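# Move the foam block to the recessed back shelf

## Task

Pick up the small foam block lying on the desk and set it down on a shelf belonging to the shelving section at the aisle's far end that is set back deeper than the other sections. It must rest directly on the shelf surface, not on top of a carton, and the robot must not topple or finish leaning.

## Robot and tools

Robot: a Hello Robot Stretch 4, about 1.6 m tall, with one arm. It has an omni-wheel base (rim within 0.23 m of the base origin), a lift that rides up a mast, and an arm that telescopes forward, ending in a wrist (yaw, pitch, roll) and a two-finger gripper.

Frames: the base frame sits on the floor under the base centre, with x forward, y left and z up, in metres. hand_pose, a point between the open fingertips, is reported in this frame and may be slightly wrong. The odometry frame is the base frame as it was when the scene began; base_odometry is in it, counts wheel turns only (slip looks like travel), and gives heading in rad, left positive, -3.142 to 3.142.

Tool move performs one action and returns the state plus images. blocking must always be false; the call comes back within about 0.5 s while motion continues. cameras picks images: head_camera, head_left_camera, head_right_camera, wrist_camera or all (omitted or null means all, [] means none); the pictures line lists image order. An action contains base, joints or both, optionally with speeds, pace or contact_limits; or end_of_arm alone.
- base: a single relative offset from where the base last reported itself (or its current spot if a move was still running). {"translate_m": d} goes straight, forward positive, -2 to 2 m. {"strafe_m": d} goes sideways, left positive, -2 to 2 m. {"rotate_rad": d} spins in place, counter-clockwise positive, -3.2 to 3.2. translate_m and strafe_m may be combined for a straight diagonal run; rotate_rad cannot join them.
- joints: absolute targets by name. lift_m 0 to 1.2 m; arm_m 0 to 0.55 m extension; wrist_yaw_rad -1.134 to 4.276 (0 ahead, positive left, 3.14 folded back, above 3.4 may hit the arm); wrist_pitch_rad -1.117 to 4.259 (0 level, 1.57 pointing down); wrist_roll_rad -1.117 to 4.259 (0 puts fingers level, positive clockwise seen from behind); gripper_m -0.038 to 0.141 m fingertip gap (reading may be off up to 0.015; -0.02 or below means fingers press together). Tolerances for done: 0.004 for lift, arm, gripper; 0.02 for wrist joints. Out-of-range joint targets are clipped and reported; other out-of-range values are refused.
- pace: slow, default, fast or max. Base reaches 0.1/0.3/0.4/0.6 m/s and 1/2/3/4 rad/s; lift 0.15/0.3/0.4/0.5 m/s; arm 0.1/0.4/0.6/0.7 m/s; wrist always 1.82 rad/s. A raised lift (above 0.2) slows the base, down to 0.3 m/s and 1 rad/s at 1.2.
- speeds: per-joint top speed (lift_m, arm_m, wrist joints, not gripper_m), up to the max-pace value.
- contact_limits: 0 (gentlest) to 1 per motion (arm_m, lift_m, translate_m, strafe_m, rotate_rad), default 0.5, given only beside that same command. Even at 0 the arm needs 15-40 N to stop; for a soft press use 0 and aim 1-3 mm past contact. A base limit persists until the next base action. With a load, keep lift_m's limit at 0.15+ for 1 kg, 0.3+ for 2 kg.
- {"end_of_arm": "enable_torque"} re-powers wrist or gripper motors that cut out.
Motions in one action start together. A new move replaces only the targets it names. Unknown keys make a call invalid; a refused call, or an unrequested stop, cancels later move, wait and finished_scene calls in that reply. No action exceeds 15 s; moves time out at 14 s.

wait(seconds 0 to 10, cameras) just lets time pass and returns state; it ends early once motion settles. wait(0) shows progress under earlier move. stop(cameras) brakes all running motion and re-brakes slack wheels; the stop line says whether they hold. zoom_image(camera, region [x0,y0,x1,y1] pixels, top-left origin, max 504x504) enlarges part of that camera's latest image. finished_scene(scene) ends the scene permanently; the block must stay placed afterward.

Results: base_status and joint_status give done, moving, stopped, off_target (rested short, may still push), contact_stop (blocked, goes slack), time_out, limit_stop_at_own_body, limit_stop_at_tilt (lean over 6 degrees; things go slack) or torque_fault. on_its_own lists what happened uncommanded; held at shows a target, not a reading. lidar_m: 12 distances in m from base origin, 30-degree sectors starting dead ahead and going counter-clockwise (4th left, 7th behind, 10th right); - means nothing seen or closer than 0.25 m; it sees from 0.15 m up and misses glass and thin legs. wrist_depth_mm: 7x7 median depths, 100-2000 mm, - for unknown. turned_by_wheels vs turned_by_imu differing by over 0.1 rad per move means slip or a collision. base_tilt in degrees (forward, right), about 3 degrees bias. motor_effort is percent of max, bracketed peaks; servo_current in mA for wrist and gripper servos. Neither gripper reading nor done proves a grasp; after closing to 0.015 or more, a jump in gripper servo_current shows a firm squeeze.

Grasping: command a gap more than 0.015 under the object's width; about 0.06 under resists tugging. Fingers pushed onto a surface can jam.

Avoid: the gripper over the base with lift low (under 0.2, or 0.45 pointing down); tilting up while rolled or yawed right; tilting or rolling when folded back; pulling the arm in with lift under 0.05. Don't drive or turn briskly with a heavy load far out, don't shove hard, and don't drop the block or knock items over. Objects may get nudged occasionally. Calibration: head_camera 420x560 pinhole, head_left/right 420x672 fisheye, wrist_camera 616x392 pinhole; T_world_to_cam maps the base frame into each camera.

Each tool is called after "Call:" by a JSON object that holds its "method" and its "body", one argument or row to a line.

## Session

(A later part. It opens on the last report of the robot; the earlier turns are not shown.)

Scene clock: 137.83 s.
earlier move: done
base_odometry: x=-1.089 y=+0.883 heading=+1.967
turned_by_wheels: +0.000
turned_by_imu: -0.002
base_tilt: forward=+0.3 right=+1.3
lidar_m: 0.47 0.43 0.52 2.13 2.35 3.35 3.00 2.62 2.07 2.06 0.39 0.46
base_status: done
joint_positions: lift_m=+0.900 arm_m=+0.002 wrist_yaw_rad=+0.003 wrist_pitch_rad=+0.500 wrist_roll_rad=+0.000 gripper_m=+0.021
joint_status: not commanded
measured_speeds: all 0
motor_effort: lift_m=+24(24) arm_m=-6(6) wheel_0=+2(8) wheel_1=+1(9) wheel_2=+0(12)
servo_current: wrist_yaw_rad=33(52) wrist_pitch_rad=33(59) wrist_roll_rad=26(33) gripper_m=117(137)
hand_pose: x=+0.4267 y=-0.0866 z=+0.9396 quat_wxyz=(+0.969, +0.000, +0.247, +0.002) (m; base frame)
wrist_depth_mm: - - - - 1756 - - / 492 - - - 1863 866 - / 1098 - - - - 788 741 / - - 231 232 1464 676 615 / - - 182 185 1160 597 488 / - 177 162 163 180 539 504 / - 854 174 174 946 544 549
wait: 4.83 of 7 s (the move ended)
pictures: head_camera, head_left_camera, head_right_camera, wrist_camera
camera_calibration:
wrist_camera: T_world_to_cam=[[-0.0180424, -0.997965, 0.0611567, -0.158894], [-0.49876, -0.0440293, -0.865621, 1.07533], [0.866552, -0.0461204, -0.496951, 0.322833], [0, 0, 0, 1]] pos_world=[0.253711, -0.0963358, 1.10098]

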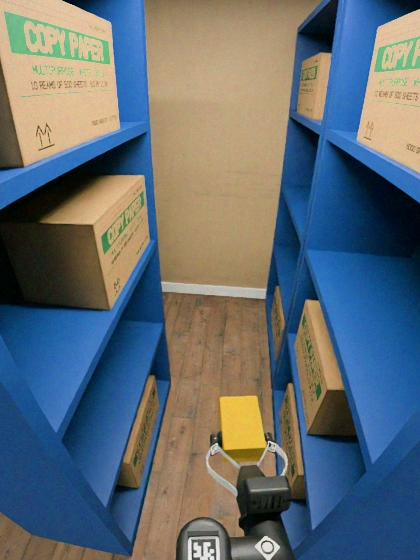

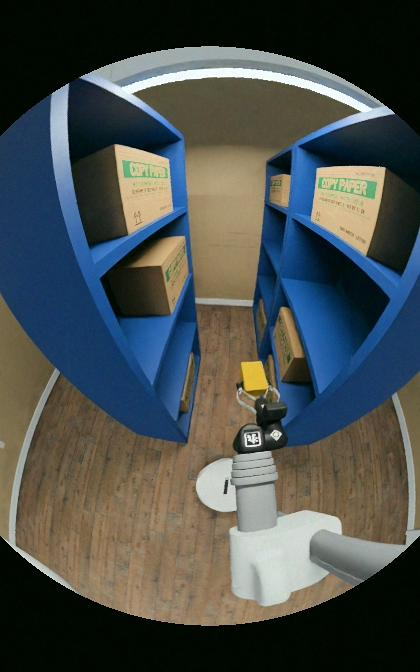

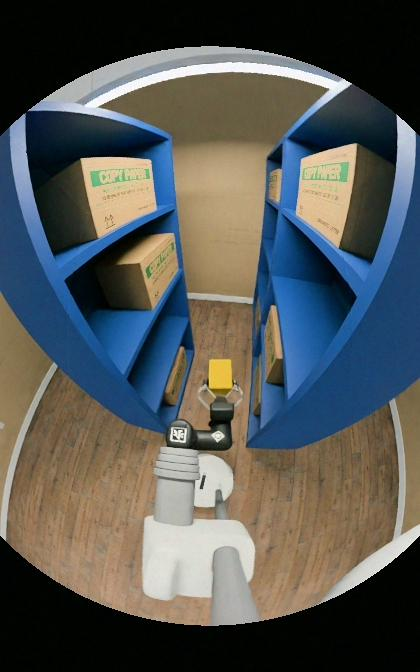

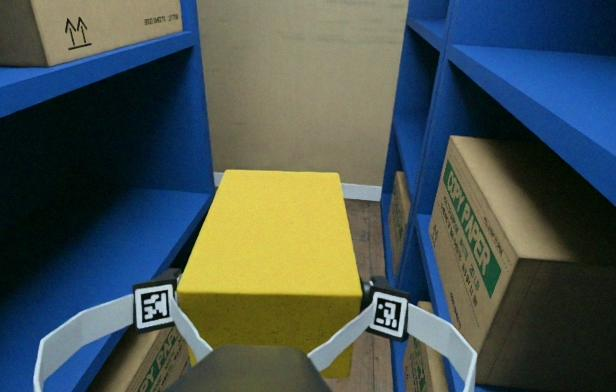

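Call:
{"method": "move", "body": {
  "base": {"rotate_rad": -0.09},
  "blocking": false,
  "cameras": []
}}

Call:
{"method": "wait", "body": {
  "seconds": 1.2,
  "cameras": []
}}

Call:
{"method": "move", "body": {
  "base": {"translate_m": 0.85},
  "blocking": false,
  "cameras": []
}}

Call:
{"method": "wait", "body": {
  "seconds": 5
}}

Scene clock: 166.40 s.
move: moving
base_odometry: x=-1.089 y=+0.883 heading=+1.877
turned_by_wheels: -0.090
turned_by_imu: -0.089
base_tilt: forward=+0.5 right=+1.4
lidar_m: 0.48 0.44 0.45 2.15 2.28 3.20 3.35 2.83 2.15 2.06 0.41 0.41
base_status: rotate_rad moving
joint_positions: lift_m=+0.900 arm_m=+0.002 wrist_yaw_rad=+0.003 wrist_pitch_rad=+0.500 wrist_roll_rad=+0.000 gripper_m=+0.021
joint_status: not commanded
measured_speeds: all 0
motor_effort: lift_m=+24(24) arm_m=-6(6) wheel_0=+1(5) wheel_1=+1(7) wheel_2=+1(6)
servo_current: wrist_yaw_rad=33(39) wrist_pitch_rad=33(52) wrist_roll_rad=33(33) gripper_m=117(124)
hand_pose: x=+0.4267 y=-0.0867 z=+0.9396 quat_wxyz=(+0.969, +0.000, +0.247, +0.001) (m; base frame)
wrist_depth_mm: - - - - 1708 - - / 539 - - - 931 - - / - - - - 820 768 - / - - 1983 233 788 615 554 / - - 181 184 691 525 521 / - 177 161 164 181 554 564 / 146 1025 173 174 809 152 615
pictures: none
No camera images: "cameras" was empty.

Scene clock: 166.63 s.
earlier move: done
base_odometry: x=-1.089 y=+0.883 heading=+1.877
turned_by_wheels: +0.000
turned_by_imu: +0.000
base_tilt: forward=+0.5 right=+1.3
lidar_m: 0.48 0.43 0.45 2.14 2.27 3.19 3.31 2.83 2.11 2.06 0.39 0.39
base_status: done
joint_positions: lift_m=+0.900 arm_m=+0.002 wrist_yaw_rad=+0.003 wrist_pitch_rad=+0.500 wrist_roll_rad=+0.000 gripper_m=+0.021
joint_status: not commanded
measured_speeds: all 0
motor_effort: lift_m=+23(24) arm_m=-6(6) wheel_0=+1(5) wheel_1=+1(7) wheel_2=+0(6)
servo_current: wrist_yaw_rad=33(39) wrist_pitch_rad=33(59) wrist_roll_rad=26(33) gripper_m=117(124)
hand_pose: x=+0.4267 y=-0.0867 z=+0.9396 quat_wxyz=(+0.969, +0.000, +0.247, +0.001) (m; base frame)
wrist_depth_mm: - - - - 1336 - - / 539 - - - 931 - - / - - - - 831 732 - / - - 1983 233 809 615 554 / - - 182 185 699 521 517 / - 177 162 164 181 559 559 / 146 1025 173 174 831 152 615
wait: 0.23 of 1.2 s (the move ended)
pictures: none
No camera images: "cameras" was empty.

Scene clock: 167.13 s.
move: moving
base_odometry: x=-1.098 y=+0.914 heading=+1.878
turned_by_wheels: +0.000
turned_by_imu: +0.000
base_tilt: forward=+0.4 right=+1.3
lidar_m: 0.46 0.41 0.40 2.12 2.27 3.17 3.37 2.83 2.14 2.06 0.36 0.39
base_status: translate_m moving
joint_positions: lift_m=+0.900 arm_m=+0.002 wrist_yaw_rad=+0.003 wrist_pitch_rad=+0.500 wrist_roll_rad=+0.000 gripper_m=+0.021
joint_status: not commanded
measured_speeds: translate_m=+0.125 strafe_m=+0.000 rotate_rad=+0.001 lift_m=+0.000 arm_m=+0.000 wrist_yaw_rad=+0.000 wrist_pitch_rad=+0.000 wrist_roll_rad=+0.000
motor_effort: lift_m=+24(24) arm_m=-6(6) wheel_0=+6(7) wheel_1=+5(7) wheel_2=-10(10)
servo_current: wrist_yaw_rad=26(46) wrist_pitch_rad=39(65) wrist_roll_rad=20(33) gripper_m=111(124)
hand_pose: x=+0.4267 y=-0.0867 z=+0.9396 quat_wxyz=(+0.969, +0.000, +0.247, +0.001) (m; base frame)
wrist_depth_mm: - - - - 1537 - - / 539 - - - 904 - - / - - - - 820 778 - / - - 1983 232 778 609 554 / - - 182 184 691 500 496 / - 176 161 163 181 530 525 / 146 1025 174 174 809 564 591
pictures: none
No camera images: "cameras" was empty.

Scene clock: 170.93 s.
earlier move: done
base_odometry: x=-1.345 y=+1.693 heading=+1.878
turned_by_wheels: +0.000
turned_by_imu: -0.001
base_tilt: forward=+0.2 right=+1.4
lidar_m: 0.47 0.38 0.30 0.26 0.32 0.44 - 0.40 0.28 0.27 0.28 0.44
base_status: done
joint_positions: lift_m=+0.900 arm_m=+0.002 wrist_yaw_rad=+0.003 wrist_pitch_rad=+0.500 wrist_roll_rad=+0.000 gripper_m=+0.021
joint_status: not commanded
measured_speeds: all 0
motor_effort: lift_m=+24(24) arm_m=-6(6) wheel_0=+3(7) wheel_1=+2(7) wheel_2=+0(11)
servo_current: wrist_yaw_rad=39(46) wrist_pitch_rad=39(65) wrist_roll_rad=26(33) gripper_m=130(130)
hand_pose: x=+0.4267 y=-0.0867 z=+0.9396 quat_wxyz=(+0.969, +0.000, +0.247, +0.001) (m; base frame)
wrist_depth_mm: - - - - - - - / 1078 - - - 1042 496 459 / 1205 - - - 1138 - 349 / 1281 - 229 233 1205 - - / - - 182 184 - - - / - 177 161 164 180 - - / 1118 1229 174 174 866 - -
wait: 3.80 of 5 s (the move ended)
pictures: head_camera, head_left_camera, head_right_camera, wrist_camera
camera_calibration:
wrist_camera: T_world_to_cam=[[-0.0182653, -0.99796, 0.0611686, -0.15885], [-0.498767, -0.0439284, -0.865622, 1.07534], [0.866543, -0.0463197, -0.496948, 0.322813], [0, 0, 0, 1]] pos_world=[0.253711, -0.0963354, 1.10098]

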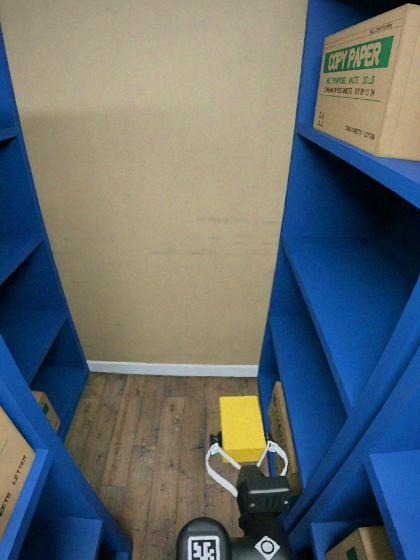

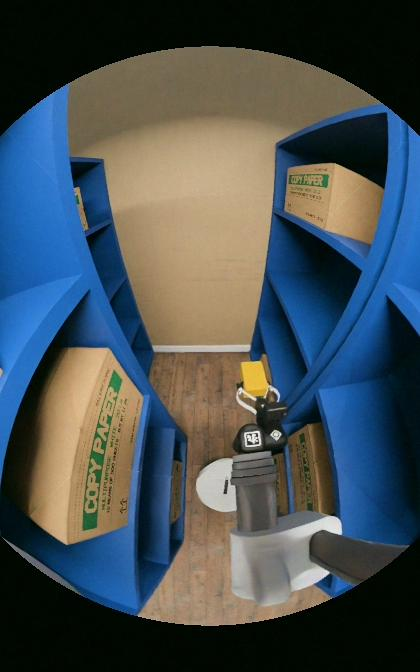

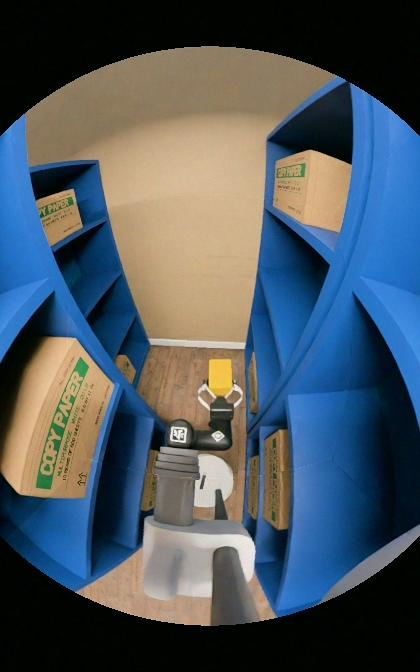

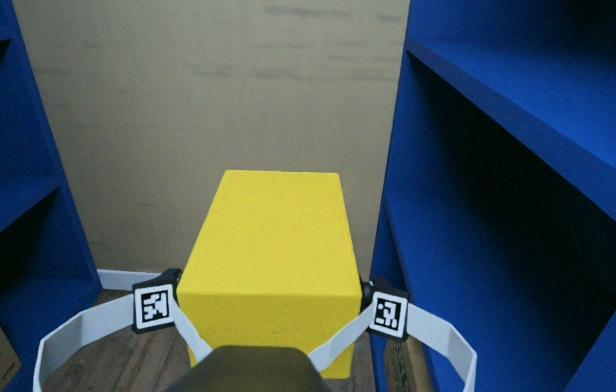

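Call:
{"method": "move", "body": {
  "base": {"rotate_rad": -0.065},
  "blocking": false,
  "cameras": []
}}

Call:
{"method": "wait", "body": {
  "seconds": 1.2,
  "cameras": []
}}

Call:
{"method": "move", "body": {
  "base": {"translate_m": 0.68},
  "blocking": false,
  "cameras": []
}}

Call:
{"method": "wait", "body": {
  "seconds": 5,
  "cameras": ["head_camera","head_left_camera","head_right_camera"]
}}

Scene clock: 196.23 s.
move: moving
base_odometry: x=-1.345 y=+1.693 heading=+1.813
turned_by_wheels: -0.065
turned_by_imu: -0.065
base_tilt: forward=+0.4 right=+1.3
lidar_m: 0.48 0.42 0.28 0.28 0.30 0.41 - 0.42 0.29 0.25 0.29 0.41
base_status: rotate_rad moving
joint_positions: lift_m=+0.900 arm_m=+0.002 wrist_yaw_rad=+0.003 wrist_pitch_rad=+0.500 wrist_roll_rad=+0.000 gripper_m=+0.021
joint_status: not commanded
measured_speeds: all 0
motor_effort: lift_m=+24(24) arm_m=-6(6) wheel_0=+1(6) wheel_1=+2(6) wheel_2=-1(6)
servo_current: wrist_yaw_rad=26(46) wrist_pitch_rad=46(46) wrist_roll_rad=26(33) gripper_m=117(130)
hand_pose: x=+0.4267 y=-0.0867 z=+0.9396 quat_wxyz=(+0.969, +0.000, +0.247, +0.001) (m; base frame)
wrist_depth_mm: - - - - 976 - - / - - - - 1025 480 459 / - - - - - 362 314 / 1205 - 231 232 - - 273 / 1366 - 181 185 - - - / 1366 175 162 164 180 - 272 / 1160 1229 174 174 798 138 271
pictures: none
No camera images: "cameras" was empty.

Scene clock: 196.40 s.
earlier move: done
base_odometry: x=-1.345 y=+1.693 heading=+1.813
turned_by_wheels: +0.000
turned_by_imu: +0.000
base_tilt: forward=+0.1 right=+1.4
lidar_m: 0.49 0.41 0.30 0.28 0.26 0.37 - 0.44 0.28 0.25 0.28 0.41
base_status: done
joint_positions: lift_m=+0.900 arm_m=+0.002 wrist_yaw_rad=+0.003 wrist_pitch_rad=+0.500 wrist_roll_rad=+0.000 gripper_m=+0.021
joint_status: not commanded
measured_speeds: all 0
motor_effort: lift_m=+24(24) arm_m=-6(6) wheel_0=+2(6) wheel_1=+3(6) wheel_2=-1(6)
servo_current: wrist_yaw_rad=39(46) wrist_pitch_rad=39(46) wrist_roll_rad=26(33) gripper_m=111(130)
hand_pose: x=+0.4267 y=-0.0867 z=+0.9396 quat_wxyz=(+0.969, +0.000, +0.247, +0.001) (m; base frame)
wrist_depth_mm: - - - - 991 - - / - - - - 1008 484 459 / - - - - - 362 312 / 1229 - 230 234 - - 273 / 1336 - 181 185 - - - / 1366 175 161 163 180 - 272 / 1160 1205 173 174 809 138 271
wait: 0.17 of 1.2 s (the move ended)
pictures: none
No camera images: "cameras" was empty.

Scene clock: 196.90 s.
move: moving
base_odometry: x=-1.353 y=+1.725 heading=+1.813
turned_by_wheels: +0.000
turned_by_imu: +0.000
base_tilt: forward=+0.4 right=+1.4
lidar_m: 0.49 0.43 0.30 0.28 0.31 0.39 - 0.44 0.29 0.26 0.27 0.41
base_status: translate_m moving
joint_positions: lift_m=+0.900 arm_m=+0.002 wrist_yaw_rad=+0.003 wrist_pitch_rad=+0.500 wrist_roll_rad=+0.000 gripper_m=+0.021
joint_status: not commanded
measured_speeds: translate_m=+0.122 strafe_m=+0.001 rotate_rad=+0.001 lift_m=+0.000 arm_m=+0.000 wrist_yaw_rad=+0.000 wrist_pitch_rad=+0.000 wrist_roll_rad=+0.000
motor_effort: lift_m=+24(24) arm_m=-6(6) wheel_0=+6(7) wheel_1=+7(7) wheel_2=-9(9)
servo_current: wrist_yaw_rad=33(46) wrist_pitch_rad=39(52) wrist_roll_rad=26(33) gripper_m=130(130)
hand_pose: x=+0.4267 y=-0.0867 z=+0.9396 quat_wxyz=(+0.969, +0.000, +0.247, +0.001) (m; base frame)
wrist_depth_mm: - - - - 946 - - / - - - - 1008 477 459 / - - - - - 357 312 / - - 231 233 - - 272 / 1308 - 181 184 - - - / 1366 175 161 164 180 - - / 1160 1205 174 174 691 - -
pictures: none
No camera images: "cameras" was empty.

Scene clock: 200.13 s.
earlier move: done
base_odometry: x=-1.509 y=+2.353 heading=+1.813
turned_by_wheels: +0.000
turned_by_imu: -0.001
base_tilt: forward=+0.3 right=+1.4
lidar_m: 0.47 0.65 0.80 0.75 0.43 0.41 1.18 0.42 0.25 0.25 0.26 0.38
base_status: done
joint_positions: lift_m=+0.900 arm_m=+0.002 wrist_yaw_rad=+0.003 wrist_pitch_rad=+0.500 wrist_roll_rad=+0.000 gripper_m=+0.021
joint_status: not commanded
measured_speeds: all 0
motor_effort: lift_m=+24(24) arm_m=-6(6) wheel_0=+2(8) wheel_1=+2(7) wheel_2=+0(10)
servo_current: wrist_yaw_rad=33(46) wrist_pitch_rad=46(59) wrist_roll_rad=26(33) gripper_m=124(130)
hand_pose: x=+0.4267 y=-0.0867 z=+0.9396 quat_wxyz=(+0.969, +0.000, +0.247, +0.001) (m; base frame)
wrist_depth_mm: 368 373 373 375 379 357 334 / 397 399 404 404 407 368 357 / 427 430 433 436 439 362 334 / 466 459 244 233 466 427 265 / - - 181 184 - 466 469 / - 176 161 163 181 508 517 / - - - 174 585 554 585
wait: 3.23 of 5 s (the move ended)
pictures: head_camera, head_left_camera, head_right_camera

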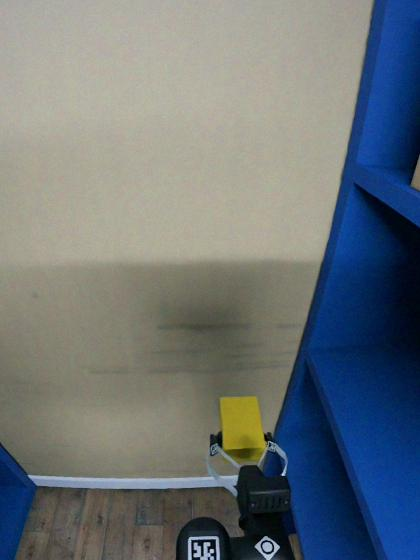

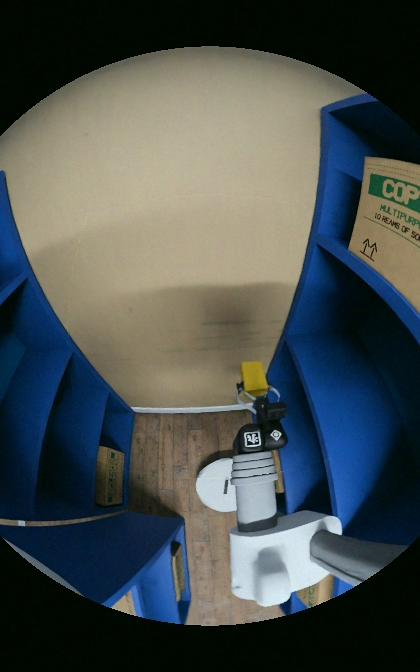

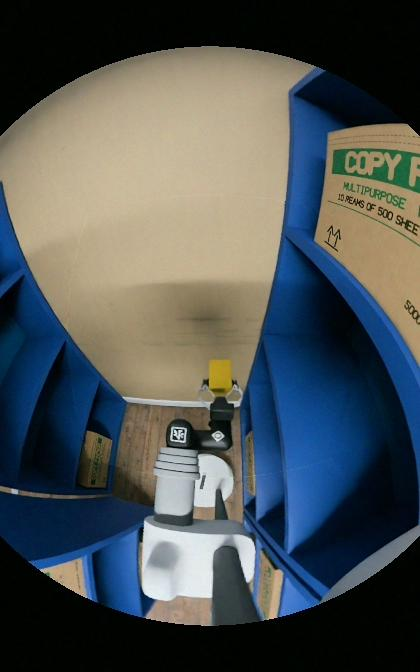

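Call:
{"method": "move", "body": {
  "base": {"strafe_m": 0.07},
  "blocking": false,
  "cameras": []
}}

Call:
{"method": "wait", "body": {
  "seconds": 1.5,
  "cameras": []
}}

Call:
{"method": "move", "body": {
  "base": {"rotate_rad": 1.57},
  "joints": {"lift_m": 0.98},
  "blocking": false,
  "cameras": []
}}

Call:
{"method": "wait", "body": {
  "seconds": 4
}}

Scene clock: 207.53 s.
move: moving
base_odometry: x=-1.545 y=+2.344 heading=+1.813
turned_by_wheels: +0.000
turned_by_imu: -0.001
base_tilt: forward=+0.5 right=+1.3
lidar_m: 0.48 0.65 0.76 0.70 0.40 0.39 1.07 0.42 0.32 0.26 0.32 0.43
base_status: strafe_m moving
joint_positions: lift_m=+0.900 arm_m=+0.002 wrist_yaw_rad=+0.003 wrist_pitch_rad=+0.500 wrist_roll_rad=+0.000 gripper_m=+0.021
joint_status: not commanded
measured_speeds: translate_m=+0.001 strafe_m=+0.141 rotate_rad=-0.008 lift_m=+0.000 arm_m=+0.000 wrist_yaw_rad=+0.000 wrist_pitch_rad=+0.000 wrist_roll_rad=+0.000
motor_effort: lift_m=+24(24) arm_m=-6(6) wheel_0=-10(10) wheel_1=+7(9) wheel_2=+2(2)
servo_current: wrist_yaw_rad=46(46) wrist_pitch_rad=52(52) wrist_roll_rad=33(33) gripper_m=124(124)
hand_pose: x=+0.4267 y=-0.0867 z=+0.9396 quat_wxyz=(+0.969, +0.000, +0.247, +0.001) (m; base frame)
wrist_depth_mm: 370 368 373 379 379 375 340 / 392 397 399 407 410 399 364 / 421 427 433 439 442 407 336 / 459 466 259 233 466 433 418 / - - 181 184 - 469 473 / - 176 161 163 180 517 525 / - - - 174 597 564 597
pictures: none
No camera images: "cameras" was empty.

Scene clock: 208.30 s.
earlier move: done
base_odometry: x=-1.577 y=+2.336 heading=+1.813
turned_by_wheels: +0.000
turned_by_imu: +0.000
base_tilt: forward=+0.2 right=+1.6
lidar_m: 0.47 0.64 0.71 0.66 0.41 0.36 0.94 0.50 0.36 0.30 0.34 0.49
base_status: done
joint_positions: lift_m=+0.900 arm_m=+0.002 wrist_yaw_rad=+0.003 wrist_pitch_rad=+0.500 wrist_roll_rad=+0.000 gripper_m=+0.021
joint_status: not commanded
measured_speeds: all 0
motor_effort: lift_m=+24(24) arm_m=-6(6) wheel_0=-1(10) wheel_1=+0(9) wheel_2=+0(2)
servo_current: wrist_yaw_rad=39(52) wrist_pitch_rad=33(52) wrist_roll_rad=26(33) gripper_m=124(137)
hand_pose: x=+0.4267 y=-0.0867 z=+0.9396 quat_wxyz=(+0.969, +0.000, +0.247, +0.001) (m; base frame)
wrist_depth_mm: 368 370 370 373 375 377 364 / 392 397 402 402 404 407 366 / 424 427 430 436 436 433 364 / 459 462 257 233 469 459 424 / - - 182 184 - 473 466 / - 176 161 163 180 517 521 / - - - 174 - 554 580
wait: 0.77 of 1.5 s (the move ended)
pictures: none
No camera images: "cameras" was empty.

Scene clock: 208.80 s.
move: moving
base_odometry: x=-1.577 y=+2.336 heading=+2.062
turned_by_wheels: +0.249
turned_by_imu: +0.245
base_tilt: forward=+0.3 right=+1.4
lidar_m: 0.46 0.74 0.68 0.65 0.35 0.47 0.78 0.40 0.31 0.31 0.35 0.62
base_status: rotate_rad moving
joint_positions: lift_m=+0.939 arm_m=+0.002 wrist_yaw_rad=+0.003 wrist_pitch_rad=+0.500 wrist_roll_rad=+0.000 gripper_m=+0.021
joint_status: lift_m moving
measured_speeds: translate_m=-0.001 strafe_m=+0.001 rotate_rad=+0.942 lift_m=+0.149 arm_m=+0.000 wrist_yaw_rad=+0.000 wrist_pitch_rad=+0.000 wrist_roll_rad=+0.000
motor_effort: lift_m=+25(27) arm_m=-6(6) wheel_0=-6(8) wheel_1=-4(6) wheel_2=-8(8)
servo_current: wrist_yaw_rad=39(46) wrist_pitch_rad=26(52) wrist_roll_rad=26(33) gripper_m=124(137)
hand_pose: x=+0.4267 y=-0.0867 z=+0.9788 quat_wxyz=(+0.969, +0.000, +0.247, +0.001) (m; base frame)
wrist_depth_mm: 415 399 379 366 349 336 327 / 449 430 407 397 375 359 347 / - 462 445 424 404 387 373 / - - 242 232 436 418 402 / - - 182 185 466 449 433 / - 176 161 164 180 - 466 / - - - 174 - - -
pictures: none
No camera images: "cameras" was empty.

Scene clock: 210.40 s.
earlier move: done
base_odometry: x=-1.577 y=+2.336 heading=-2.900
turned_by_wheels: +1.321
turned_by_imu: +1.304
base_tilt: forward=+0.5 right=+1.5
lidar_m: 0.46 0.40 0.37 0.85 0.52 0.35 0.33 0.36 0.46 0.61 0.66 0.72
base_status: done
joint_positions: lift_m=+0.980 arm_m=+0.002 wrist_yaw_rad=+0.003 wrist_pitch_rad=+0.500 wrist_roll_rad=+0.000 gripper_m=+0.021
joint_status: all done
measured_speeds: all 0
motor_effort: lift_m=+23(27) arm_m=-6(6) wheel_0=-3(9) wheel_1=-1(8) wheel_2=-1(8)
servo_current: wrist_yaw_rad=39(46) wrist_pitch_rad=39(52) wrist_roll_rad=26(33) gripper_m=117(137)
hand_pose: x=+0.4267 y=-0.0867 z=+1.0196 quat_wxyz=(+0.969, +0.000, +0.247, +0.001) (m; base frame)
wrist_depth_mm: 492 - - - - 842 - / 496 - - - - - - / 484 - - - - - - / 525 - 230 233 - 1078 - / - - 182 184 - - - / - 176 161 164 180 831 683 / - 732 174 174 759 152 741
wait: 1.60 of 4 s (the move ended)
pictures: head_camera, head_left_camera, head_right_camera, wrist_camera
camera_calibration:
wrist_camera: T_world_to_cam=[[-0.0184014, -0.99796, 0.0611312, -0.163764], [-0.498771, -0.043828, -0.865625, 1.1446], [0.866539, -0.0464192, -0.496947, 0.362555], [0, 0, 0, 1]] pos_world=[0.253712, -0.0964351, 1.18098]

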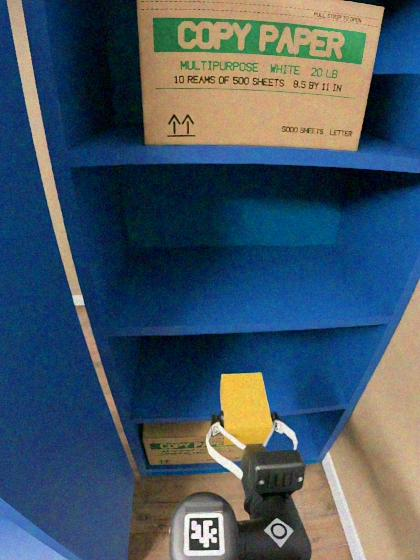

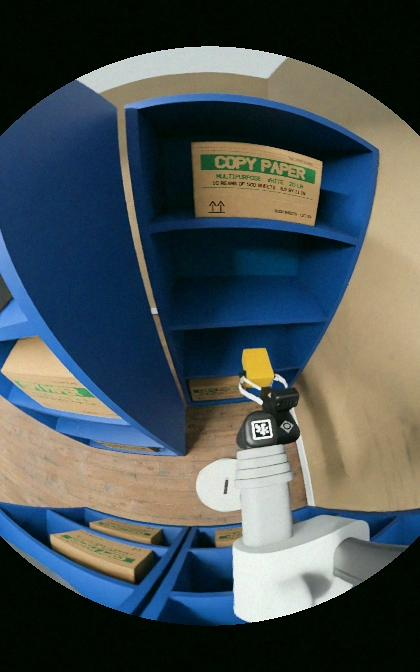

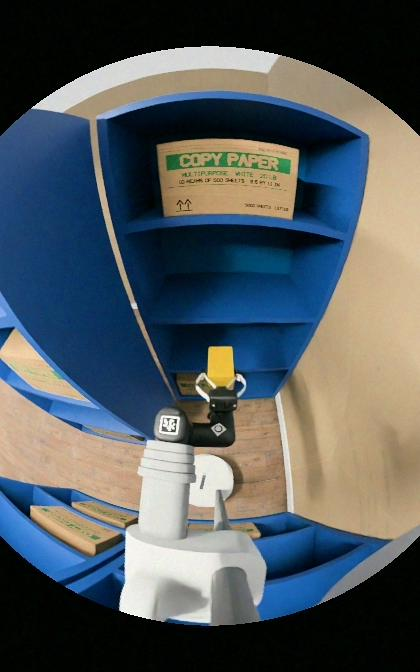

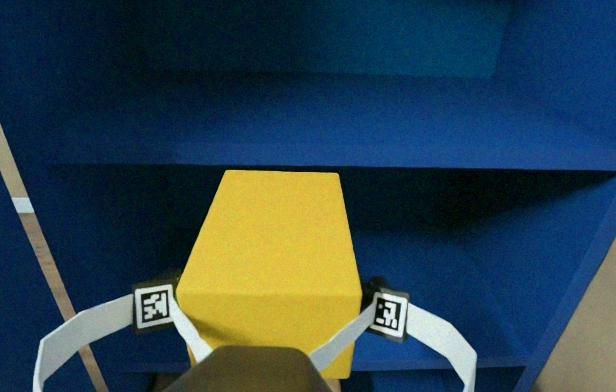

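Call:
{"method": "move", "body": {
  "joints": {"lift_m": 1.05, "arm_m": 0.48},
  "blocking": false,
  "cameras": []
}}

Call:
{"method": "zoom_image", "body": {
  "camera": "wrist_camera",
  "region": [340, 60, 616, 240]
}}

Call:
{"method": "wait", "body": {
  "seconds": 3
}}

Scene clock: 218.40 s.
move: moving
base_odometry: x=-1.577 y=+2.336 heading=-2.900
turned_by_wheels: +0.000
turned_by_imu: -0.001
base_tilt: forward=+0.4 right=+1.3
lidar_m: 0.53 0.39 0.35 0.82 0.50 0.37 0.33 0.35 0.46 0.62 0.63 0.72
base_status: not commanded
joint_positions: lift_m=+1.019 arm_m=+0.054 wrist_yaw_rad=+0.003 wrist_pitch_rad=+0.500 wrist_roll_rad=+0.000 gripper_m=+0.021
joint_status: lift_m moving; arm_m moving
measured_speeds: translate_m=+0.000 strafe_m=+0.000 rotate_rad=+0.000 lift_m=+0.141 arm_m=+0.198 wrist_yaw_rad=+0.000 wrist_pitch_rad=+0.000 wrist_roll_rad=+0.000
motor_effort: lift_m=+26(27) arm_m=+6(9) wheel_0=-3(3) wheel_1=-1(1) wheel_2=-1(2)
servo_current: wrist_yaw_rad=46(46) wrist_pitch_rad=46(59) wrist_roll_rad=26(33) gripper_m=117(124)
hand_pose: x=+0.4787 y=-0.0867 z=+1.0585 quat_wxyz=(+0.969, +0.000, +0.247, +0.001) (m; base frame)
wrist_depth_mm: 480 768 778 778 - 820 - / 484 - - - - - - / 488 - - - - - - / 462 - 230 233 - - - / 512 - 182 184 - - - / - 175 161 164 180 891 - / - 750 173 174 768 741 -
pictures: none
No camera images: "cameras" was empty.

Scaled by 1.826.

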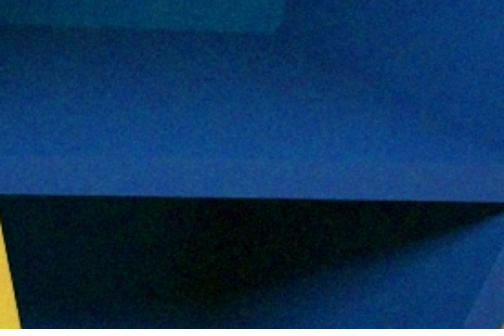

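Scene clock: 220.37 s.
earlier move: done
base_odometry: x=-1.577 y=+2.336 heading=-2.900
turned_by_wheels: +0.000
turned_by_imu: +0.000
base_tilt: forward=+0.3 right=+1.5
lidar_m: 0.66 0.41 0.36 0.86 0.52 0.36 0.35 0.35 0.46 0.62 0.66 0.74
base_status: not commanded
joint_positions: lift_m=+1.050 arm_m=+0.480 wrist_yaw_rad=+0.003 wrist_pitch_rad=+0.500 wrist_roll_rad=+0.000 gripper_m=+0.021
joint_status: all done
measured_speeds: all 0
motor_effort: lift_m=+24(27) arm_m=+6(10) wheel_0=-3(3) wheel_1=-1(1) wheel_2=-2(2)
servo_current: wrist_yaw_rad=26(46) wrist_pitch_rad=39(59) wrist_roll_rad=26(33) gripper_m=117(130)
hand_pose: x=+0.9040 y=-0.0867 z=+1.0895 quat_wxyz=(+0.969, +0.000, +0.247, +0.001) (m; base frame)
wrist_depth_mm: 394 397 399 402 404 410 410 / 421 427 427 433 439 439 445 / 455 462 466 469 473 477 480 / 477 484 244 233 504 512 517 / 389 397 189 184 410 415 421 / 322 179 161 163 181 343 345 / 267 278 174 174 287 272 298
wait: 1.97 of 3 s (the move ended)
pictures: head_camera, head_left_camera, head_right_camera, wrist_camera
camera_calibration:
wrist_camera: T_world_to_cam=[[-0.0184014, -0.99796, 0.0611312, -0.15926], [-0.498771, -0.043828, -0.865625, 1.44326], [0.866539, -0.0464192, -0.496947, -0.0162579], [0, 0, 0, 1]] pos_world=[0.731012, -0.0964351, 1.25098]

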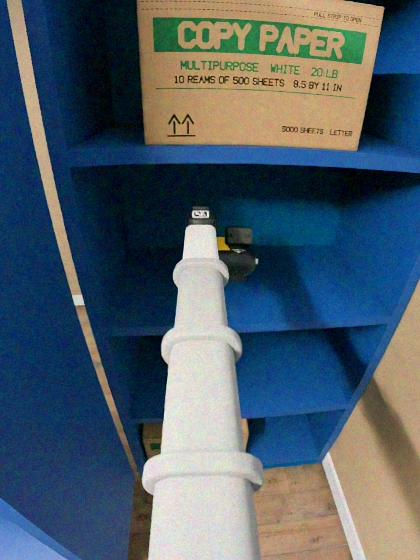

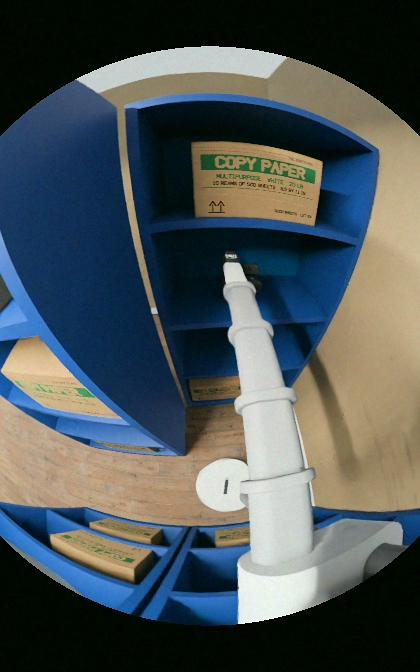

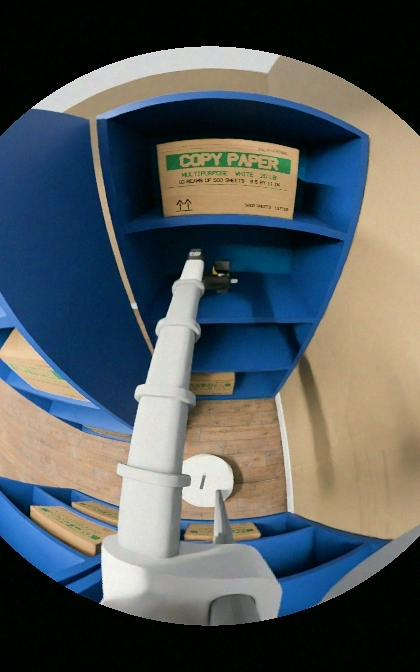

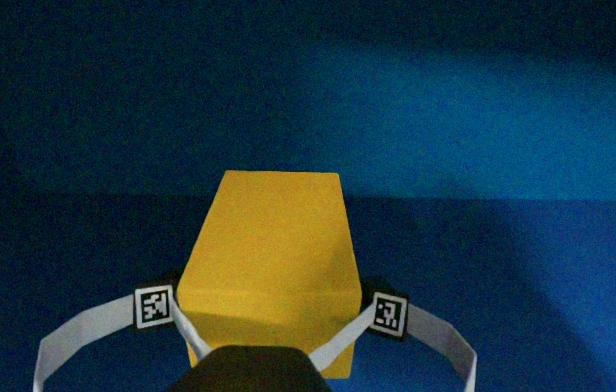

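Call:
{"method": "move", "body": {
  "joints": {"lift_m": 1.0},
  "pace": "slow",
  "contact_limits": {"lift_m": 0.1},
  "blocking": false,
  "cameras": []
}}

Call:
{"method": "wait", "body": {
  "seconds": 2,
  "cameras": ["wrist_camera"]
}}

Scene clock: 230.47 s.
move: moving
base_odometry: x=-1.577 y=+2.336 heading=-2.900
turned_by_wheels: +0.000
turned_by_imu: -0.001
base_tilt: forward=+0.2 right=+1.5
lidar_m: 0.66 0.40 0.34 0.85 0.50 0.37 0.30 0.35 0.45 0.61 0.66 0.72
base_status: not commanded
joint_positions: lift_m=+1.024 arm_m=+0.480 wrist_yaw_rad=+0.003 wrist_pitch_rad=+0.500 wrist_roll_rad=+0.000 gripper_m=+0.021
joint_status: lift_m moving
measured_speeds: translate_m=+0.000 strafe_m=+0.000 rotate_rad=+0.000 lift_m=-0.099 arm_m=+0.000 wrist_yaw_rad=+0.000 wrist_pitch_rad=+0.000 wrist_roll_rad=+0.000
motor_effort: lift_m=+13(23) arm_m=+6(6) wheel_0=-3(3) wheel_1=-1(1) wheel_2=-1(2)
servo_current: wrist_yaw_rad=33(46) wrist_pitch_rad=39(52) wrist_roll_rad=26(33) gripper_m=117(124)
contact_limits: lift_m 0.1
hand_pose: x=+0.9040 y=-0.0867 z=+1.0642 quat_wxyz=(+0.969, +0.000, +0.247, +0.001) (m; base frame)
wrist_depth_mm: 392 397 399 404 404 407 410 / 424 427 430 433 439 439 442 / 459 462 466 469 473 477 477 / 430 430 257 232 455 500 500 / 355 362 189 184 377 382 384 / 296 179 161 164 181 314 315 / 246 255 174 174 264 257 274
pictures: none
No camera images: "cameras" was empty.

Scene clock: 231.27 s.
earlier move: done
base_odometry: x=-1.577 y=+2.336 heading=-2.900
turned_by_wheels: +0.000
turned_by_imu: +0.000
base_tilt: forward=+0.3 right=+1.4
lidar_m: 0.66 0.39 0.34 0.84 0.51 0.35 0.31 0.36 0.47 0.62 0.64 0.72
base_status: not commanded
joint_positions: lift_m=+1.000 arm_m=+0.480 wrist_yaw_rad=+0.003 wrist_pitch_rad=+0.500 wrist_roll_rad=+0.000 gripper_m=+0.021
joint_status: all done
measured_speeds: all 0
motor_effort: lift_m=+14(23) arm_m=+6(6) wheel_0=-3(3) wheel_1=-1(1) wheel_2=-1(2)
servo_current: wrist_yaw_rad=33(46) wrist_pitch_rad=52(52) wrist_roll_rad=33(33) gripper_m=111(130)
contact_limits: lift_m 0.1
hand_pose: x=+0.9040 y=-0.0867 z=+1.0404 quat_wxyz=(+0.969, +0.000, +0.247, +0.001) (m; base frame)
wrist_depth_mm: 392 397 399 402 404 410 410 / 421 427 430 433 436 439 442 / 455 459 466 469 469 473 480 / 394 399 366 233 418 424 433 / 314 319 189 185 332 334 340 / 259 179 161 164 181 276 276 / 214 224 173 174 232 226 241
wait: 0.80 of 2 s (the move ended)
pictures: wrist_camera
camera_calibration:
wrist_camera: T_world_to_cam=[[-0.0184014, -0.99796, 0.0611312, -0.156253], [-0.498771, -0.043828, -0.865625, 1.40067], [0.866539, -0.0464192, -0.496947, -0.0407077], [0, 0, 0, 1]] pos_world=[0.731012, -0.0964351, 1.20178]

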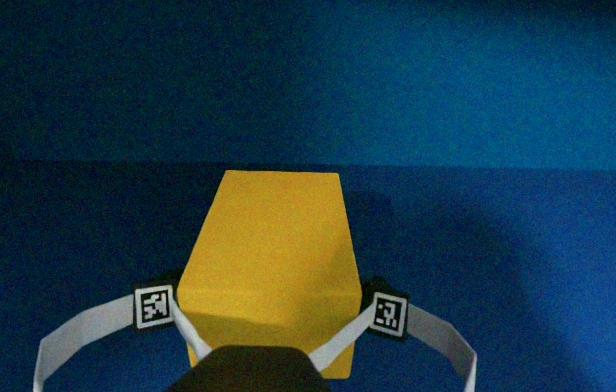

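Call:
{"method": "move", "body": {
  "joints": {"lift_m": 0.986},
  "pace": "slow",
  "contact_limits": {"lift_m": 0.0},
  "blocking": false,
  "cameras": []
}}

Call:
{"method": "wait", "body": {
  "seconds": 1,
  "cameras": ["wrist_camera"]
}}

Scene clock: 238.20 s.
move: moving
base_odometry: x=-1.577 y=+2.336 heading=-2.900
turned_by_wheels: +0.000
turned_by_imu: -0.001
base_tilt: forward=+0.3 right=+1.3
lidar_m: 0.67 0.41 0.34 0.87 0.52 0.36 0.35 0.36 0.47 0.63 0.65 0.71
base_status: not commanded
joint_positions: lift_m=+0.986 arm_m=+0.480 wrist_yaw_rad=+0.003 wrist_pitch_rad=+0.500 wrist_roll_rad=+0.000 gripper_m=+0.021
joint_status: lift_m moving
measured_speeds: translate_m=+0.000 strafe_m=+0.000 rotate_rad=+0.000 lift_m=-0.007 arm_m=+0.000 wrist_yaw_rad=+0.000 wrist_pitch_rad=+0.000 wrist_roll_rad=+0.000
motor_effort: lift_m=+13(15) arm_m=+6(6) wheel_0=-3(3) wheel_1=-1(1) wheel_2=-2(2)
servo_current: wrist_yaw_rad=46(46) wrist_pitch_rad=46(59) wrist_roll_rad=26(39) gripper_m=124(130)
contact_limits: lift_m 0
hand_pose: x=+0.9040 y=-0.0867 z=+1.0264 quat_wxyz=(+0.969, +0.000, +0.247, +0.001) (m; base frame)
wrist_depth_mm: 394 397 399 404 404 407 410 / 424 424 433 436 439 442 442 / 449 452 459 462 466 477 469 / 366 375 342 233 389 399 404 / 293 297 189 183 310 312 317 / 240 180 161 164 181 257 257 / 146 210 174 174 216 211 225
pictures: none
No camera images: "cameras" was empty.

Scene clock: 238.50 s.
earlier move: done
base_odometry: x=-1.577 y=+2.336 heading=-2.900
turned_by_wheels: +0.000
turned_by_imu: +0.000
base_tilt: forward=+0.3 right=+1.3
lidar_m: 0.67 0.41 0.37 0.86 0.50 0.34 0.34 0.36 0.44 0.62 0.63 0.72
base_status: not commanded
joint_positions: lift_m=+0.986 arm_m=+0.480 wrist_yaw_rad=+0.003 wrist_pitch_rad=+0.500 wrist_roll_rad=+0.000 gripper_m=+0.021
joint_status: all done
measured_speeds: all 0
motor_effort: lift_m=+14(15) arm_m=+6(6) wheel_0=-3(3) wheel_1=-1(1) wheel_2=-2(2)
servo_current: wrist_yaw_rad=46(46) wrist_pitch_rad=39(59) wrist_roll_rad=33(39) gripper_m=117(130)
contact_limits: lift_m 0
hand_pose: x=+0.9040 y=-0.0867 z=+1.0264 quat_wxyz=(+0.969, +0.000, +0.247, +0.001) (m; base frame)
wrist_depth_mm: 392 397 399 404 410 410 410 / 424 427 430 433 439 436 442 / 449 455 459 462 469 473 473 / 366 370 342 233 392 397 407 / 291 296 189 183 310 312 315 / 240 179 161 164 181 257 259 / 146 209 174 174 216 211 224
wait: 0.30 of 1 s (the move ended)
pictures: wrist_camera
camera_calibration:
wrist_camera: T_world_to_cam=[[-0.0184014, -0.99796, 0.0611312, -0.155397], [-0.498771, -0.043828, -0.865625, 1.38855], [0.866539, -0.0464192, -0.496947, -0.0476649], [0, 0, 0, 1]] pos_world=[0.731012, -0.0964351, 1.18778]

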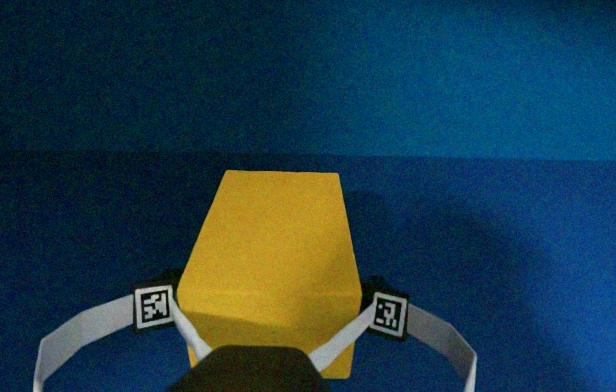

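Call:
{"method": "move", "body": {
  "joints": {"lift_m": 0.972},
  "speeds": {"lift_m": 0.03},
  "contact_limits": {"lift_m": 0.0},
  "blocking": false,
  "cameras": []
}}

Call:
{"method": "wait", "body": {
  "seconds": 1,
  "cameras": ["wrist_camera"]
}}

Scene clock: 244.17 s.
move: moving
base_odometry: x=-1.577 y=+2.336 heading=-2.900
turned_by_wheels: +0.000
turned_by_imu: -0.001
base_tilt: forward=+0.3 right=+1.5
lidar_m: 0.65 0.41 0.35 0.87 0.50 0.36 0.34 0.38 0.47 0.62 0.64 0.72
base_status: not commanded
joint_positions: lift_m=+0.973 arm_m=+0.480 wrist_yaw_rad=+0.003 wrist_pitch_rad=+0.500 wrist_roll_rad=+0.000 gripper_m=+0.021
joint_status: lift_m moving
measured_speeds: translate_m=+0.000 strafe_m=+0.000 rotate_rad=+0.000 lift_m=-0.022 arm_m=+0.000 wrist_yaw_rad=+0.000 wrist_pitch_rad=+0.000 wrist_roll_rad=+0.000
motor_effort: lift_m=+13(15) arm_m=+6(6) wheel_0=-3(3) wheel_1=-1(1) wheel_2=-2(2)
servo_current: wrist_yaw_rad=33(46) wrist_pitch_rad=59(59) wrist_roll_rad=33(33) gripper_m=124(130)
contact_limits: lift_m 0
hand_pose: x=+0.9040 y=-0.0867 z=+1.0128 quat_wxyz=(+0.969, +0.000, +0.247, +0.001) (m; base frame)
wrist_depth_mm: 394 397 399 402 404 410 413 / 424 427 430 436 436 442 442 / 442 449 452 459 462 469 466 / 342 347 258 233 364 373 377 / 271 278 182 185 289 291 296 / 225 179 161 164 182 240 240 / 187 196 174 174 202 196 210
pictures: none
No camera images: "cameras" was empty.

Scene clock: 244.53 s.
earlier move: done
base_odometry: x=-1.577 y=+2.336 heading=-2.900
turned_by_wheels: +0.000
turned_by_imu: +0.000
base_tilt: forward=+0.3 right=+1.4
lidar_m: 0.67 0.43 0.37 0.82 0.52 0.38 0.34 0.36 0.43 0.62 0.64 0.72
base_status: not commanded
joint_positions: lift_m=+0.972 arm_m=+0.480 wrist_yaw_rad=+0.003 wrist_pitch_rad=+0.500 wrist_roll_rad=+0.000 gripper_m=+0.021
joint_status: all done
measured_speeds: all 0
motor_effort: lift_m=+14(15) arm_m=+6(6) wheel_0=-3(3) wheel_1=-1(1) wheel_2=-1(2)
servo_current: wrist_yaw_rad=39(46) wrist_pitch_rad=46(59) wrist_roll_rad=26(33) gripper_m=117(130)
contact_limits: lift_m 0
hand_pose: x=+0.9040 y=-0.0867 z=+1.0124 quat_wxyz=(+0.969, +0.000, +0.247, +0.001) (m; base frame)
wrist_depth_mm: 394 394 399 404 407 407 410 / 421 424 430 433 433 442 439 / 442 445 449 455 459 469 466 / 342 345 259 233 364 370 375 / 270 276 189 184 287 290 293 / 224 179 161 163 181 238 239 / 186 198 174 174 201 195 208
wait: 0.37 of 1 s (the move ended)
pictures: wrist_camera
camera_calibration:
wrist_camera: T_world_to_cam=[[-0.0184014, -0.99796, 0.0611312, -0.154541], [-0.498771, -0.043828, -0.865625, 1.37643], [0.866539, -0.0464192, -0.496947, -0.0546222], [0, 0, 0, 1]] pos_world=[0.731012, -0.0964351, 1.17378]

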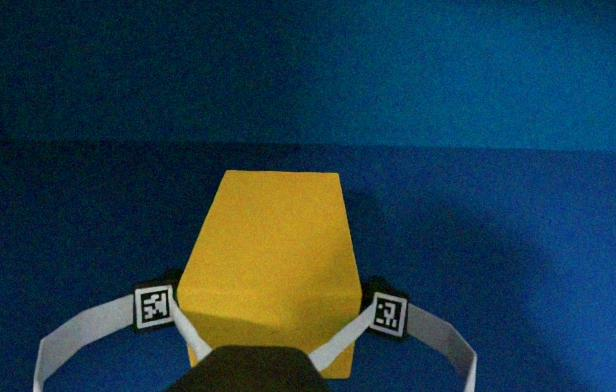

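Call:
{"method": "move", "body": {
  "joints": {"lift_m": 0.957},
  "speeds": {"lift_m": 0.03},
  "contact_limits": {"lift_m": 0.0},
  "blocking": false,
  "cameras": []
}}

Call:
{"method": "wait", "body": {
  "seconds": 0.7,
  "cameras": ["wrist_camera"]
}}

Scene clock: 251.00 s.
move: moving
base_odometry: x=-1.577 y=+2.336 heading=-2.900
turned_by_wheels: +0.000
turned_by_imu: -0.001
base_tilt: forward=+0.4 right=+1.3
lidar_m: 0.67 0.39 0.36 0.87 0.50 0.37 0.33 0.37 0.48 0.62 0.63 0.72
base_status: not commanded
joint_positions: lift_m=+0.959 arm_m=+0.480 wrist_yaw_rad=+0.003 wrist_pitch_rad=+0.499 wrist_roll_rad=+0.000 gripper_m=+0.021
joint_status: lift_m moving
measured_speeds: translate_m=+0.000 strafe_m=+0.000 rotate_rad=+0.000 lift_m=-0.029 arm_m=+0.000 wrist_yaw_rad=+0.000 wrist_pitch_rad=-0.015 wrist_roll_rad=+0.000
motor_effort: lift_m=+9(14) arm_m=+6(6) wheel_0=-3(3) wheel_1=-1(1) wheel_2=-1(2)
servo_current: wrist_yaw_rad=39(39) wrist_pitch_rad=46(46) wrist_roll_rad=26(33) gripper_m=111(130)
contact_limits: lift_m 0
hand_pose: x=+0.9042 y=-0.0867 z=+0.9992 quat_wxyz=(+0.969, +0.000, +0.247, +0.001) (m; base frame)
wrist_depth_mm: 394 394 399 404 407 413 418 / 418 424 430 433 439 439 445 / 439 445 449 459 459 473 469 / 342 347 256 230 366 373 379 / 267 274 186 181 286 287 291 / 220 177 163 165 181 236 236 / 182 190 174 175 196 190 204
pictures: none
No camera images: "cameras" was empty.

Scene clock: 251.40 s.
earlier move: done
base_odometry: x=-1.577 y=+2.336 heading=-2.900
turned_by_wheels: +0.000
turned_by_imu: +0.000
base_tilt: forward=+0.3 right=+1.4
lidar_m: 0.65 0.40 0.36 0.87 0.52 0.37 0.34 0.37 0.48 0.62 0.64 0.75
base_status: not commanded
joint_positions: lift_m=+0.958 arm_m=+0.480 wrist_yaw_rad=+0.003 wrist_pitch_rad=+0.497 wrist_roll_rad=+0.000 gripper_m=+0.021
joint_status: all done
measured_speeds: all 0
motor_effort: lift_m=+9(14) arm_m=+6(6) wheel_0=-3(3) wheel_1=-1(1) wheel_2=-2(2)
servo_current: wrist_yaw_rad=33(39) wrist_pitch_rad=39(46) wrist_roll_rad=26(33) gripper_m=111(130)
contact_limits: lift_m 0
hand_pose: x=+0.9044 y=-0.0867 z=+0.9984 quat_wxyz=(+0.969, +0.000, +0.246, +0.001) (m; base frame)
wrist_depth_mm: 392 392 399 404 407 413 421 / 418 424 427 433 439 442 445 / 439 442 449 459 462 469 473 / 342 347 256 231 368 375 382 / 267 274 179 180 286 289 291 / 220 176 163 165 181 235 236 / 182 189 174 175 195 190 204
wait: 0.40 of 0.7 s (the move ended)
pictures: wrist_camera
camera_calibration:
wrist_camera: T_world_to_cam=[[-0.0185573, -0.99796, 0.0610818, -0.153489], [-0.496557, -0.0438263, -0.866897, 1.36382], [0.867806, -0.0464179, -0.49473, -0.0652769], [0, 0, 0, 1]] pos_world=[0.731012, -0.0964351, 1.15937]

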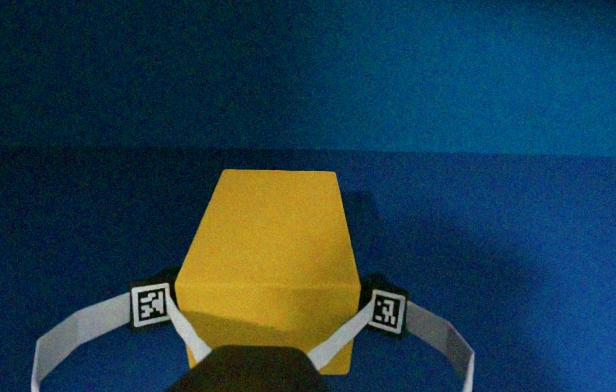

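Call:
{"method": "move", "body": {
  "joints": {"gripper_m": 0.13, "lift_m": 0.962},
  "blocking": false,
  "cameras": []
}}

Call:
{"method": "wait", "body": {
  "seconds": 3,
  "cameras": ["wrist_camera"]
}}

Scene clock: 256.80 s.
move: moving
base_odometry: x=-1.577 y=+2.336 heading=-2.900
turned_by_wheels: +0.000
turned_by_imu: -0.001
base_tilt: forward=+0.4 right=+1.4
lidar_m: 0.67 0.41 0.38 0.84 0.52 0.38 0.34 0.35 0.45 0.61 0.64 0.72
base_status: not commanded
joint_positions: lift_m=+0.962 arm_m=+0.480 wrist_yaw_rad=+0.003 wrist_pitch_rad=+0.497 wrist_roll_rad=+0.000 gripper_m=+0.041
joint_status: lift_m moving; gripper_m moving
measured_speeds: all 0
motor_effort: lift_m=+21(22) arm_m=+6(6) wheel_0=-3(3) wheel_1=-1(1) wheel_2=-2(2)
servo_current: wrist_yaw_rad=39(46) wrist_pitch_rad=46(59) wrist_roll_rad=26(33) gripper_m=39(98)
hand_pose: x=+0.9044 y=-0.0867 z=+1.0024 quat_wxyz=(+0.969, +0.000, +0.246, +0.001) (m; base frame)
wrist_depth_mm: 392 394 399 407 407 413 421 / 418 424 427 436 436 442 445 / 442 445 455 462 466 469 477 / 347 351 320 236 370 379 384 / 270 277 183 185 289 293 294 / 224 187 166 170 187 238 239 / 188 192 180 181 198 194 208
pictures: none
No camera images: "cameras" was empty.

Scene clock: 258.27 s.
earlier move: done
base_odometry: x=-1.577 y=+2.336 heading=-2.900
turned_by_wheels: +0.000
turned_by_imu: +0.000
base_tilt: forward=+0.3 right=+1.4
lidar_m: 0.67 0.41 0.37 0.84 0.52 0.37 0.34 0.37 0.47 0.62 0.63 0.72
base_status: not commanded
joint_positions: lift_m=+0.962 arm_m=+0.480 wrist_yaw_rad=+0.003 wrist_pitch_rad=+0.497 wrist_roll_rad=+0.000 gripper_m=+0.130
joint_status: all done
measured_speeds: all 0
motor_effort: lift_m=+20(22) arm_m=+6(6) wheel_0=-3(3) wheel_1=-1(1) wheel_2=-1(2)
servo_current: wrist_yaw_rad=33(46) wrist_pitch_rad=46(59) wrist_roll_rad=33(33) gripper_m=52(117)
hand_pose: x=+0.9044 y=-0.0867 z=+1.0026 quat_wxyz=(+0.969, +0.000, +0.246, +0.001) (m; base frame)
wrist_depth_mm: 392 397 399 402 407 410 418 / 418 421 427 436 436 442 445 / 442 449 455 459 462 473 473 / 351 357 342 240 377 384 389 / 273 281 192 188 291 296 298 / 225 213 185 185 204 240 241 / 196 189 201 200 195 208 209
wait: 1.47 of 3 s (the move ended)
pictures: wrist_camera
camera_calibration:
wrist_camera: T_world_to_cam=[[-0.0185794, -0.99796, 0.0610734, -0.153714], [-0.496245, -0.0438247, -0.867076, 1.36735], [0.867984, -0.0464171, -0.494418, -0.0637421], [0, 0, 0, 1]] pos_world=[0.731012, -0.0964351, 1.16347]

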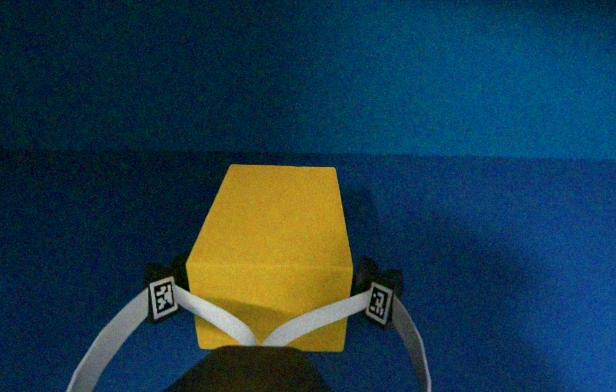

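Call:
{"method": "move", "body": {
  "joints": {"arm_m": 0.2},
  "blocking": false,
  "cameras": []
}}

Call:
{"method": "wait", "body": {
  "seconds": 2,
  "cameras": ["wrist_camera","head_camera"]
}}

Scene clock: 262.90 s.
move: moving
base_odometry: x=-1.577 y=+2.336 heading=-2.900
turned_by_wheels: +0.000
turned_by_imu: -0.001
base_tilt: forward=+0.4 right=+1.3
lidar_m: 0.67 0.42 0.35 0.86 0.51 0.37 0.34 0.37 0.47 0.62 0.65 0.73
base_status: not commanded
joint_positions: lift_m=+0.962 arm_m=+0.428 wrist_yaw_rad=+0.003 wrist_pitch_rad=+0.496 wrist_roll_rad=+0.000 gripper_m=+0.130
joint_status: arm_m moving
measured_speeds: translate_m=+0.000 strafe_m=+0.000 rotate_rad=+0.000 lift_m=+0.000 arm_m=-0.198 wrist_yaw_rad=+0.000 wrist_pitch_rad=+0.000 wrist_roll_rad=+0.000
motor_effort: lift_m=+20(20) arm_m=-6(10) wheel_0=-3(3) wheel_1=-1(1) wheel_2=-1(2)
servo_current: wrist_yaw_rad=39(39) wrist_pitch_rad=46(59) wrist_roll_rad=26(33) gripper_m=46(59)
hand_pose: x=+0.8526 y=-0.0867 z=+1.0027 quat_wxyz=(+0.969, +0.000, +0.246, +0.001) (m; base frame)
wrist_depth_mm: 436 436 439 442 445 449 455 / 466 469 469 477 480 480 480 / 466 488 492 496 504 508 512 / 349 357 324 238 377 382 389 / 274 287 236 227 290 294 298 / 224 204 224 235 200 239 240 / 194 193 201 199 199 201 208
pictures: none
No camera images: "cameras" was empty.

Scene clock: 264.37 s.
earlier move: done
base_odometry: x=-1.577 y=+2.336 heading=-2.900
turned_by_wheels: +0.000
turned_by_imu: +0.000
base_tilt: forward=+0.5 right=+1.5
lidar_m: 0.67 0.41 0.36 0.82 0.52 0.37 0.33 0.35 0.46 0.61 0.64 0.73
base_status: not commanded
joint_positions: lift_m=+0.962 arm_m=+0.200 wrist_yaw_rad=+0.003 wrist_pitch_rad=+0.500 wrist_roll_rad=+0.000 gripper_m=+0.130
joint_status: all done
measured_speeds: all 0
motor_effort: lift_m=+20(21) arm_m=-6(10) wheel_0=-3(3) wheel_1=-1(1) wheel_2=-1(2)
servo_current: wrist_yaw_rad=39(46) wrist_pitch_rad=33(59) wrist_roll_rad=26(33) gripper_m=52(59)
hand_pose: x=+0.6244 y=-0.0867 z=+1.0018 quat_wxyz=(+0.969, +0.000, +0.247, +0.001) (m; base frame)
wrist_depth_mm: 488 647 654 668 668 676 676 / 484 691 691 508 715 715 699 / 407 413 418 433 433 442 452 / 324 327 336 340 342 347 353 / 320 317 325 327 329 338 - / 492 193 177 - 202 809 - / 488 683 715 - 707 715 -
wait: 1.47 of 2 s (the move ended)
pictures: head_camera, wrist_camera
camera_calibration:
wrist_camera: T_world_to_cam=[[-0.0185238, -0.99796, 0.0610974, -0.158948], [-0.498968, -0.0437272, -0.865517, 1.22791], [0.866423, -0.0465183, -0.49714, 0.182625], [0, 0, 0, 1]] pos_world=[0.451512, -0.0964349, 1.16328]

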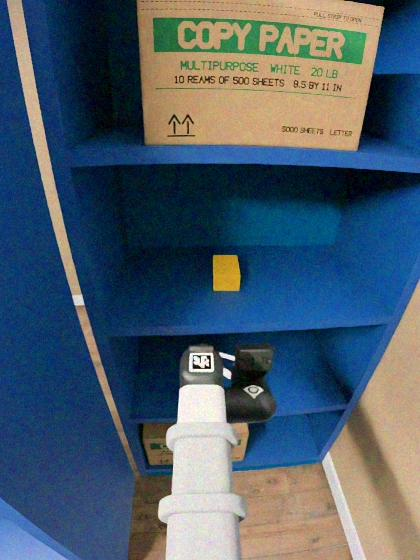

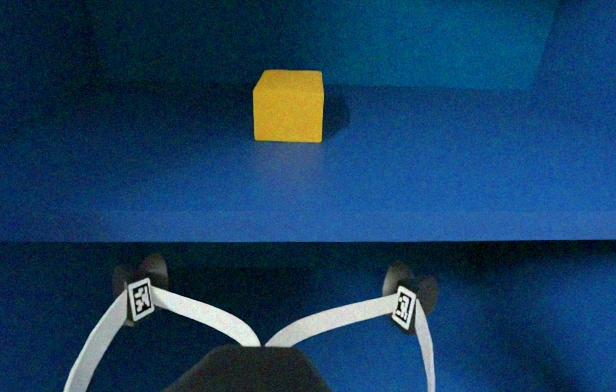

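Placed on the shelf and free.

Call:
{"method": "finished_scene", "body": {
  "scene": 1
}}

The scene is finished: the task was done.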